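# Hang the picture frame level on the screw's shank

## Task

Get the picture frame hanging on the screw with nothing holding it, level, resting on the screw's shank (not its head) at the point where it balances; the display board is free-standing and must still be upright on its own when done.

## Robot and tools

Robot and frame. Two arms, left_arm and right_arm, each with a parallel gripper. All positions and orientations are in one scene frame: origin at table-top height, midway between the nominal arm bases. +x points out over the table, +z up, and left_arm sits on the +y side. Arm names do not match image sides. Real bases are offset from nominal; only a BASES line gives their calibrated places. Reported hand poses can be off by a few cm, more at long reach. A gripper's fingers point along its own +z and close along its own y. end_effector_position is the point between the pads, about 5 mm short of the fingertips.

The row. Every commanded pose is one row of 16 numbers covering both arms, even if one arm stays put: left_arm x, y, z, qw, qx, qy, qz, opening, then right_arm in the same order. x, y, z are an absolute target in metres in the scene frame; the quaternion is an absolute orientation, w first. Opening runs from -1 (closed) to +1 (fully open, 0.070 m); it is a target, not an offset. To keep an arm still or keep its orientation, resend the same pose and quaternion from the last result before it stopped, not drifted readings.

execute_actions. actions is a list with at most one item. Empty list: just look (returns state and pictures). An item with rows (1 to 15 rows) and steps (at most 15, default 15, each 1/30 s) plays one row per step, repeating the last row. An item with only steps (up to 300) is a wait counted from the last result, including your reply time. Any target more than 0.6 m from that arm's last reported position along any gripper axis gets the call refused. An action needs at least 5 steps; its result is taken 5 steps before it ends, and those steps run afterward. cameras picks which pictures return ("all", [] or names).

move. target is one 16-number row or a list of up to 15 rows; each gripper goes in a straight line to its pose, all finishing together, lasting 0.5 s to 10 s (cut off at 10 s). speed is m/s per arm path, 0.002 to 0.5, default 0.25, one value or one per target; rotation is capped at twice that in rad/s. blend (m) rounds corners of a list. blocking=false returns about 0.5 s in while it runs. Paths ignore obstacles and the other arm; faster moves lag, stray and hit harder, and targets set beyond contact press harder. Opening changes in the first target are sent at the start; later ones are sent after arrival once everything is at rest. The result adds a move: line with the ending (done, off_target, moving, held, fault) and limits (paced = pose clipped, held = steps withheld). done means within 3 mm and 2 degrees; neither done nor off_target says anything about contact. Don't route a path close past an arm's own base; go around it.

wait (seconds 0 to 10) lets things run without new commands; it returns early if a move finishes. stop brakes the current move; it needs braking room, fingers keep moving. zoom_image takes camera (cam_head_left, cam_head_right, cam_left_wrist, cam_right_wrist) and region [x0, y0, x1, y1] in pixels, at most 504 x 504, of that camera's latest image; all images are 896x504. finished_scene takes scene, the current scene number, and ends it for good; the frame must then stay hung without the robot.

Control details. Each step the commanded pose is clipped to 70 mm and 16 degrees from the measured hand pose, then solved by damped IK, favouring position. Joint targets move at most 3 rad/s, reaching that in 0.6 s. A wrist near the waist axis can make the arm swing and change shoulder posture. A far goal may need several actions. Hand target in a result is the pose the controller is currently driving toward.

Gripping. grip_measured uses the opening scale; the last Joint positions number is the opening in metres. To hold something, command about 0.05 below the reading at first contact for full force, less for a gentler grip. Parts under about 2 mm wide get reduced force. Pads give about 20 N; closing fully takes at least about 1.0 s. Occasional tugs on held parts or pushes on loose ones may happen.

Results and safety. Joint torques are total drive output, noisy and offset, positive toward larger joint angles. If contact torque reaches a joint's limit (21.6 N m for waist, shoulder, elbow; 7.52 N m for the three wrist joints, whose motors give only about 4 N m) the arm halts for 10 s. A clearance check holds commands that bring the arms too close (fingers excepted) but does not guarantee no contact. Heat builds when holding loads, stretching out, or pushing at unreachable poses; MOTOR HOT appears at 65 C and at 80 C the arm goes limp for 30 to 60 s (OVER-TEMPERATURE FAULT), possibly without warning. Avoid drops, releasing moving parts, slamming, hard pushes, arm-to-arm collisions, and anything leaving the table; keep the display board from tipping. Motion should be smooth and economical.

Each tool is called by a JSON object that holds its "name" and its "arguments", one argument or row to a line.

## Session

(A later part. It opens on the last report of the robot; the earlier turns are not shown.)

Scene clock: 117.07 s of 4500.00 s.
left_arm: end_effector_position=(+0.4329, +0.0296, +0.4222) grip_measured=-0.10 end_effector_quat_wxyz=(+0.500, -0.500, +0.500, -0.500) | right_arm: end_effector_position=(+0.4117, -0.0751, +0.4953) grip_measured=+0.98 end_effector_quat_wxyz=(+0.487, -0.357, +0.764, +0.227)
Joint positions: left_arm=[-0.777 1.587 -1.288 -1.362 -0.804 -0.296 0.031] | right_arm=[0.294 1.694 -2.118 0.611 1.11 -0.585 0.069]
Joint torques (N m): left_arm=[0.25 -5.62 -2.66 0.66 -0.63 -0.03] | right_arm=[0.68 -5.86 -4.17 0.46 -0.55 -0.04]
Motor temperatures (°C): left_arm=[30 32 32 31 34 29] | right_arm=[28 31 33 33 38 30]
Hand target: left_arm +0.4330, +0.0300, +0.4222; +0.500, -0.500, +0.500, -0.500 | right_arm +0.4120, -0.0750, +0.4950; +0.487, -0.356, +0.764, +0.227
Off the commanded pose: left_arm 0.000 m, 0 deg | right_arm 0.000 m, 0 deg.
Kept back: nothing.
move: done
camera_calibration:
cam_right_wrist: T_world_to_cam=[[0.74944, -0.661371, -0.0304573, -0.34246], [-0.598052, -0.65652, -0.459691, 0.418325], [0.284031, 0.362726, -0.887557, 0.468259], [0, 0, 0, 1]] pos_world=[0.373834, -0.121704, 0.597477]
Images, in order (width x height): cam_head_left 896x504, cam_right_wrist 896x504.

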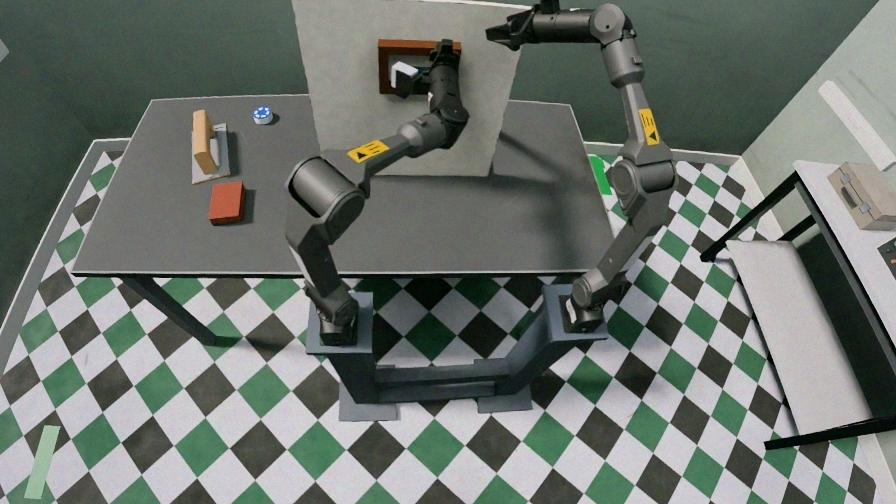

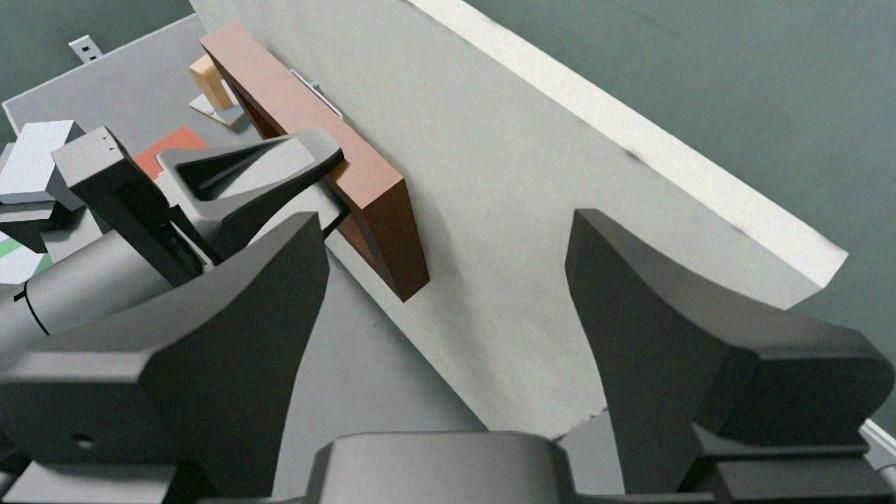

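{"name": "move", "arguments": {
  "target": [
    [0.433, 0.03, 0.4284, 0.5,-0.5,0.5,-0.5, -0.1, 0.412, -0.075, 0.495, 0.4870,-0.3564,0.7644,0.2271, 1]
  ],
  "speed": 0.008,
  "cameras": ["cam_right_wrist", "cam_head_left", "cam_head_right"]
}}

{"name": "zoom_image", "arguments": {
  "camera": "cam_right_wrist",
  "region": [180, 0, 440, 310]
}}

{"name": "zoom_image", "arguments": {
  "camera": "cam_head_left",
  "region": [360, 20, 480, 110]
}}

{"name": "zoom_image", "arguments": {
  "camera": "cam_head_right",
  "region": [345, 20, 465, 110]
}}

Scene clock: 118.43 s of 4500.00 s.
left_arm: end_effector_position=(+0.4330, +0.0297, +0.4279) grip_measured=-0.10 end_effector_quat_wxyz=(+0.500, -0.500, +0.501, -0.500) | right_arm: end_effector_position=(+0.4117, -0.0751, +0.4953) grip_measured=+0.98 end_effector_quat_wxyz=(+0.487, -0.357, +0.764, +0.227)
Joint positions: left_arm=[-0.777 1.585 -1.309 -1.386 -0.8 -0.262 0.032] | right_arm=[0.294 1.694 -2.118 0.611 1.11 -0.585 0.069]
Joint torques (N m): left_arm=[-0.05 -7.43 -3.29 0.58 -0.28 0.02] | right_arm=[0.64 -5.87 -4.15 0.45 -0.56 -0.04]
Motor temperatures (°C): left_arm=[30 32 32 31 34 29] | right_arm=[28 31 33 33 38 30]
Hand target: left_arm +0.4330, +0.0300, +0.4284; +0.500, -0.500, +0.500, -0.500 | right_arm +0.4120, -0.0750, +0.4950; +0.487, -0.356, +0.764, +0.227
Off the commanded pose: left_arm 0.001 m, 0 deg | right_arm 0.000 m, 0 deg.
Kept back: nothing.
move: done
camera_calibration:
cam_right_wrist: T_world_to_cam=[[0.74944, -0.661371, -0.0304573, -0.34246], [-0.598052, -0.65652, -0.459691, 0.418325], [0.284031, 0.362726, -0.887557, 0.468259], [0, 0, 0, 1]] pos_world=[0.373834, -0.121704, 0.597477]
Images, in order (width x height): cam_head_left 896x504, cam_head_right 896x504, cam_right_wrist 896x504.

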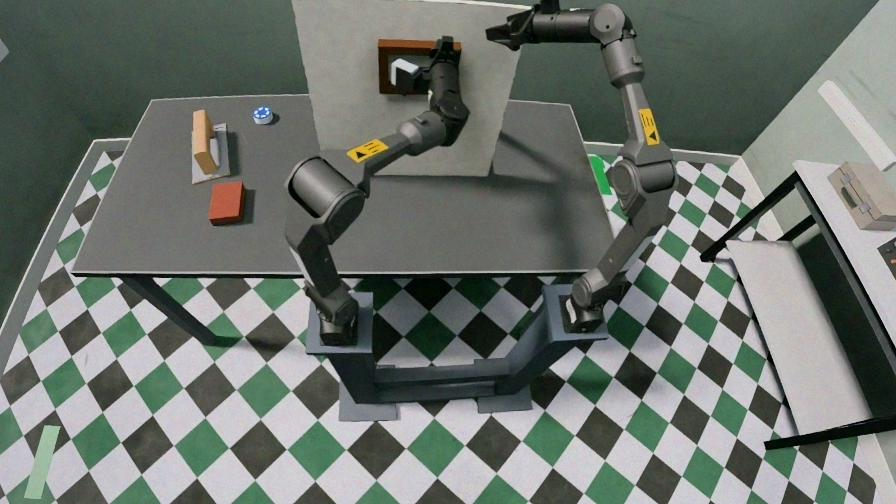

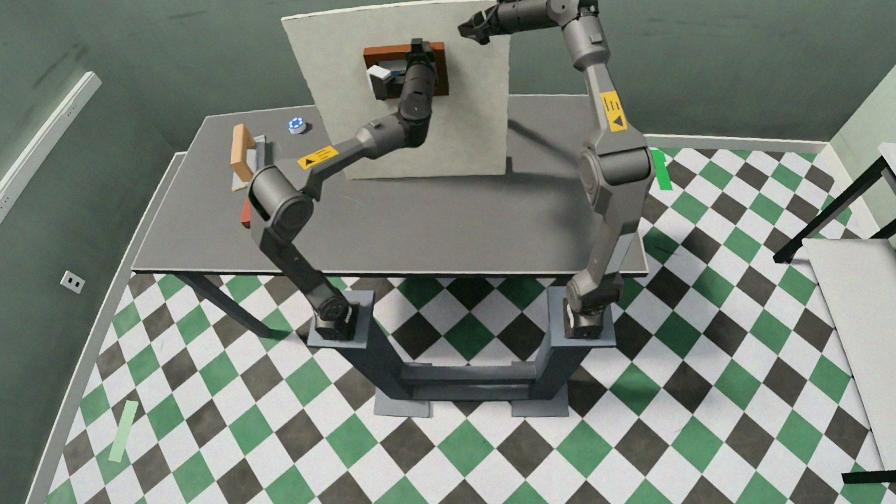

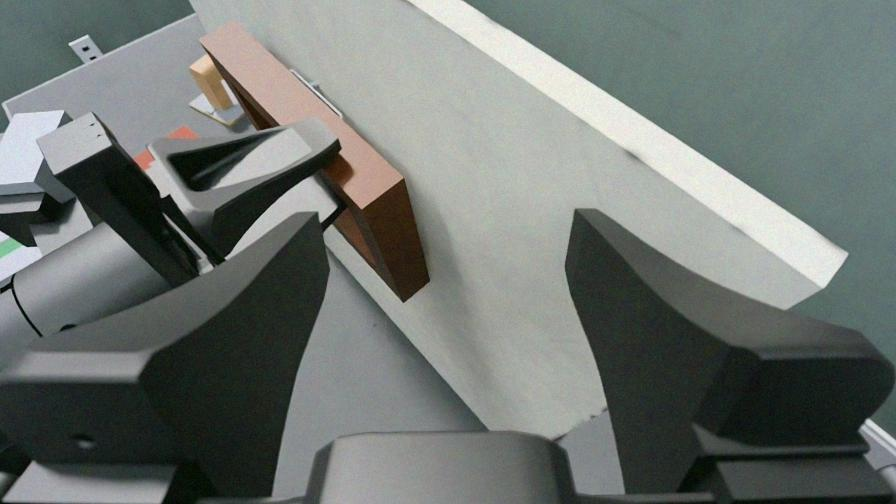

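Scaled by 1.626 from the camera's 896x504 image, which has a finer 1280x720 frame.

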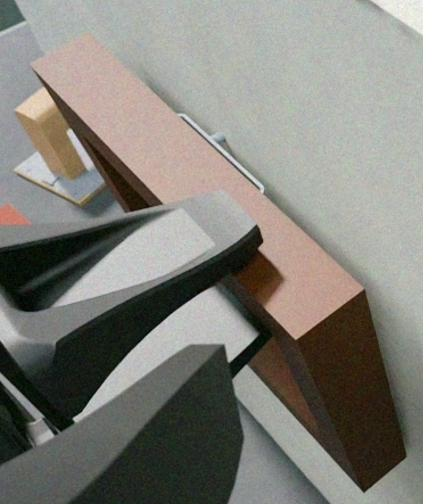

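Scaled by 4.200 from the camera's 896x504 image, which has a finer 1280x720 frame.

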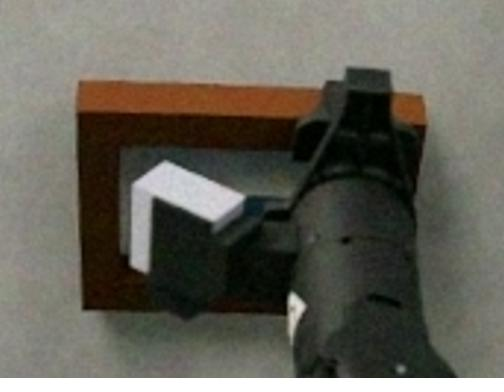

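Scaled by 4.200 from the camera's 896x504 image, which has a finer 1280x720 frame.

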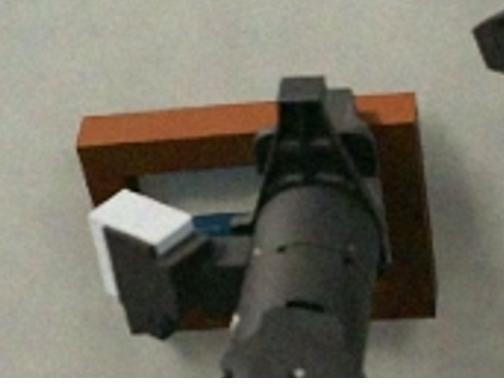

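{"name": "move", "arguments": {
  "target": [
    [0.36, 0.03, 0.4288, 0.5,-0.5,0.5,-0.5, -0.1, 0.412, -0.075, 0.495, 0.4870,-0.3564,0.7644,0.2271, 1],
    [0.30, 0.16, 0.42, 0.5,-0.5,0.5,-0.5, -0.1, 0.412, -0.075, 0.495, 0.4870,-0.3564,0.7644,0.2271, 1]
  ],
  "speed": [0.08, 0.2],
  "blend": [0.02, 0]
}}

{"name": "zoom_image", "arguments": {
  "camera": "cam_right_wrist",
  "region": [180, 0, 440, 310]
}}

{"name": "zoom_image", "arguments": {
  "camera": "cam_head_left",
  "region": [360, 20, 480, 110]
}}

{"name": "zoom_image", "arguments": {
  "camera": "cam_head_right",
  "region": [345, 20, 465, 110]
}}

Scene clock: 120.80 s of 4500.00 s.
left_arm: end_effector_position=(+0.2996, +0.1608, +0.4203) grip_measured=-0.10 end_effector_quat_wxyz=(+0.500, -0.500, +0.499, -0.500) | right_arm: end_effector_position=(+0.4117, -0.0751, +0.4953) grip_measured=+0.98 end_effector_quat_wxyz=(+0.487, -0.357, +0.764, +0.227)
Joint positions: left_arm=[-0.789 0.899 -0.738 -1.497 -0.798 -0.104 0.032] | right_arm=[0.294 1.694 -2.118 0.611 1.11 -0.585 0.069]
Joint torques (N m): left_arm=[-0.82 -1.15 -3.26 0.84 -0.39 -0.11] | right_arm=[0.63 -5.86 -4.12 0.46 -0.56 -0.06]
Motor temperatures (°C): left_arm=[30 32 32 31 34 29] | right_arm=[28 31 33 33 37 30]
Hand target: left_arm +0.3000, +0.1600, +0.4200; +0.500, -0.500, +0.500, -0.500 | right_arm +0.4120, -0.0750, +0.4950; +0.487, -0.356, +0.764, +0.227
Off the commanded pose: left_arm 0.001 m, 0 deg | right_arm 0.000 m, 0 deg.
Kept back: nothing.
move: done
camera_calibration:
cam_left_wrist: T_world_to_cam=[[0.0223599, -0.0106251, 0.999694, -0.421653], [-0.559573, -0.828773, 0.0037073, 0.299926], [0.82848, -0.559484, -0.0244768, -0.0262792], [0, 0, 0, 1]] pos_world=[0.19903, 0.229388, 0.419768]
cam_right_wrist: T_world_to_cam=[[0.74944, -0.661371, -0.0304573, -0.34246], [-0.598052, -0.65652, -0.459691, 0.418325], [0.284031, 0.362726, -0.887557, 0.468259], [0, 0, 0, 1]] pos_world=[0.373834, -0.121704, 0.597477]

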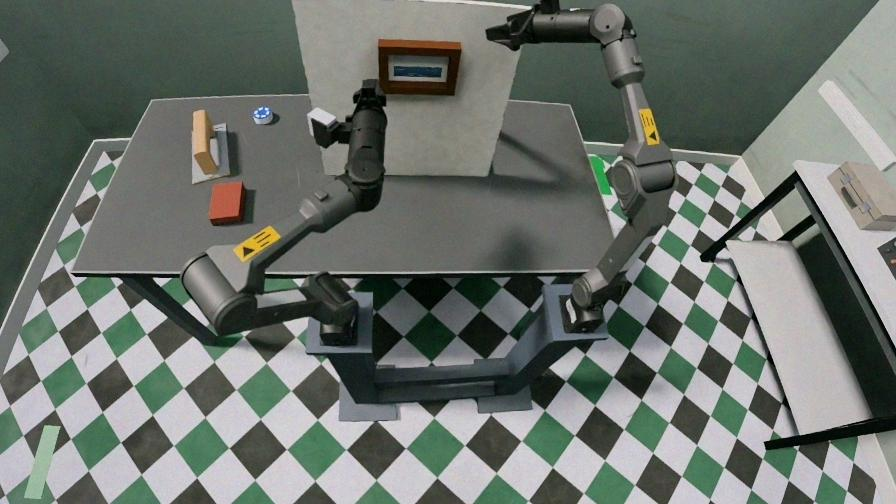

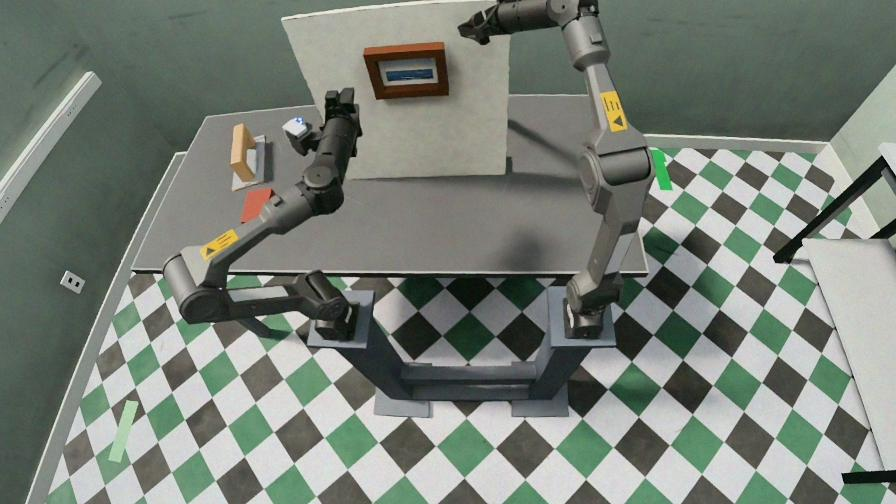

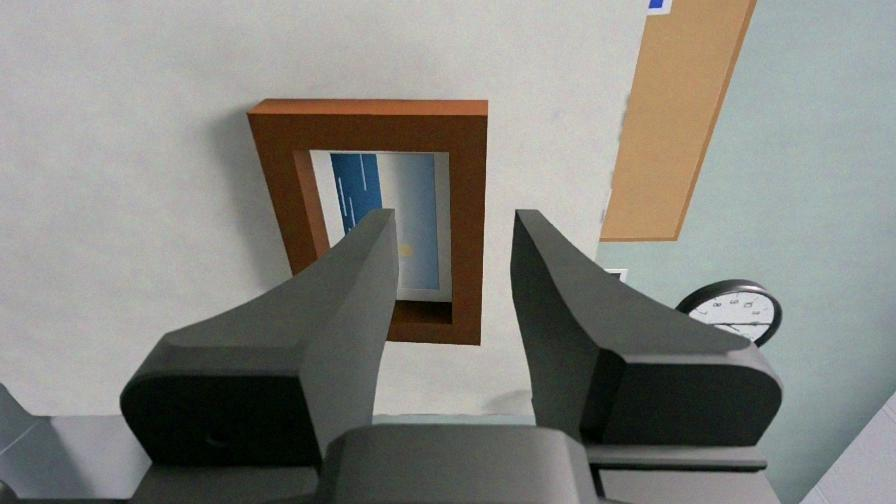

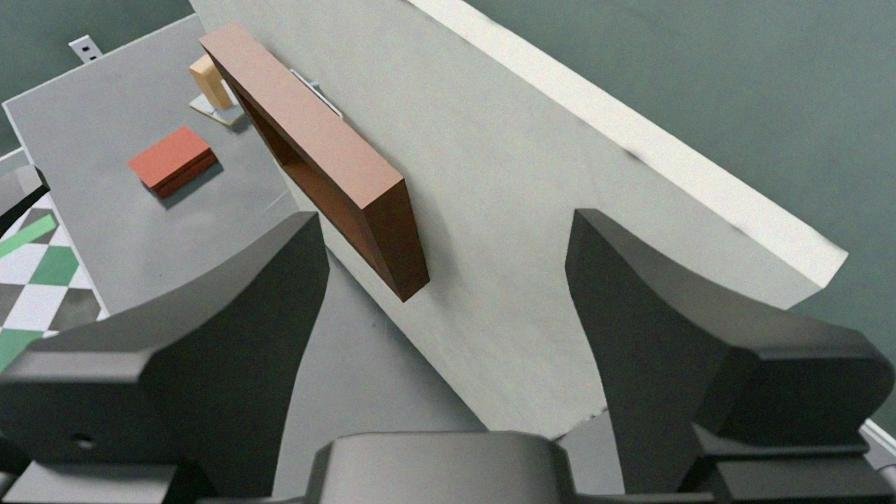

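Scaled by 1.626 from the camera's 896x504 image, which has a finer 1280x720 frame.

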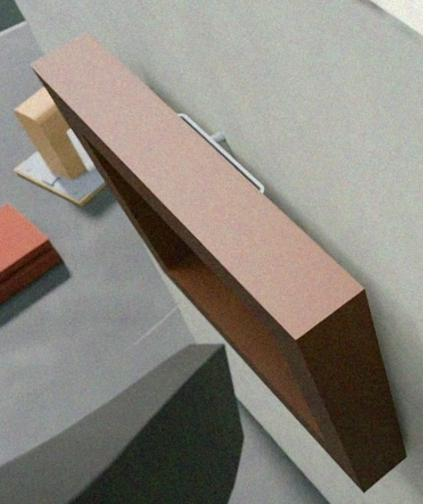

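Scaled by 4.200 from the camera's 896x504 image, which has a finer 1280x720 frame.

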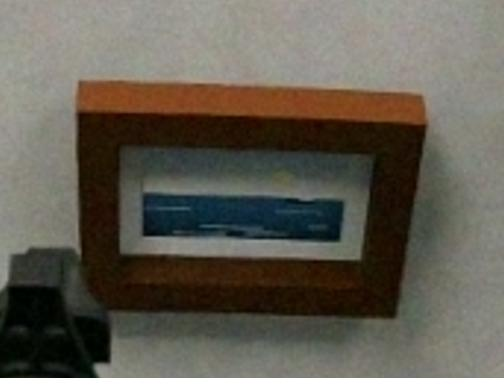

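Scaled by 4.200 from the camera's 896x504 image, which has a finer 1280x720 frame.

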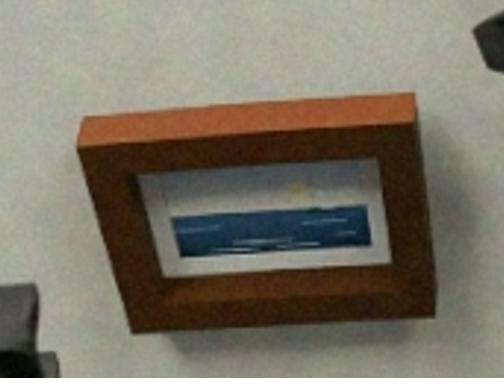

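{"name": "zoom_image", "arguments": {
  "camera": "cam_right_wrist",
  "region": [270, 50, 370, 140]
}}

Scaled by 5.040 from the camera's 896x504 image, which has a finer 1280x720 frame.

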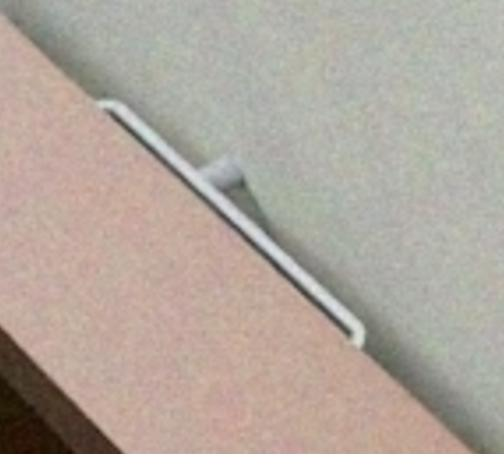

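{"name": "finished_scene", "arguments": {
  "scene": 2
}}

The scene is finished: the task was done.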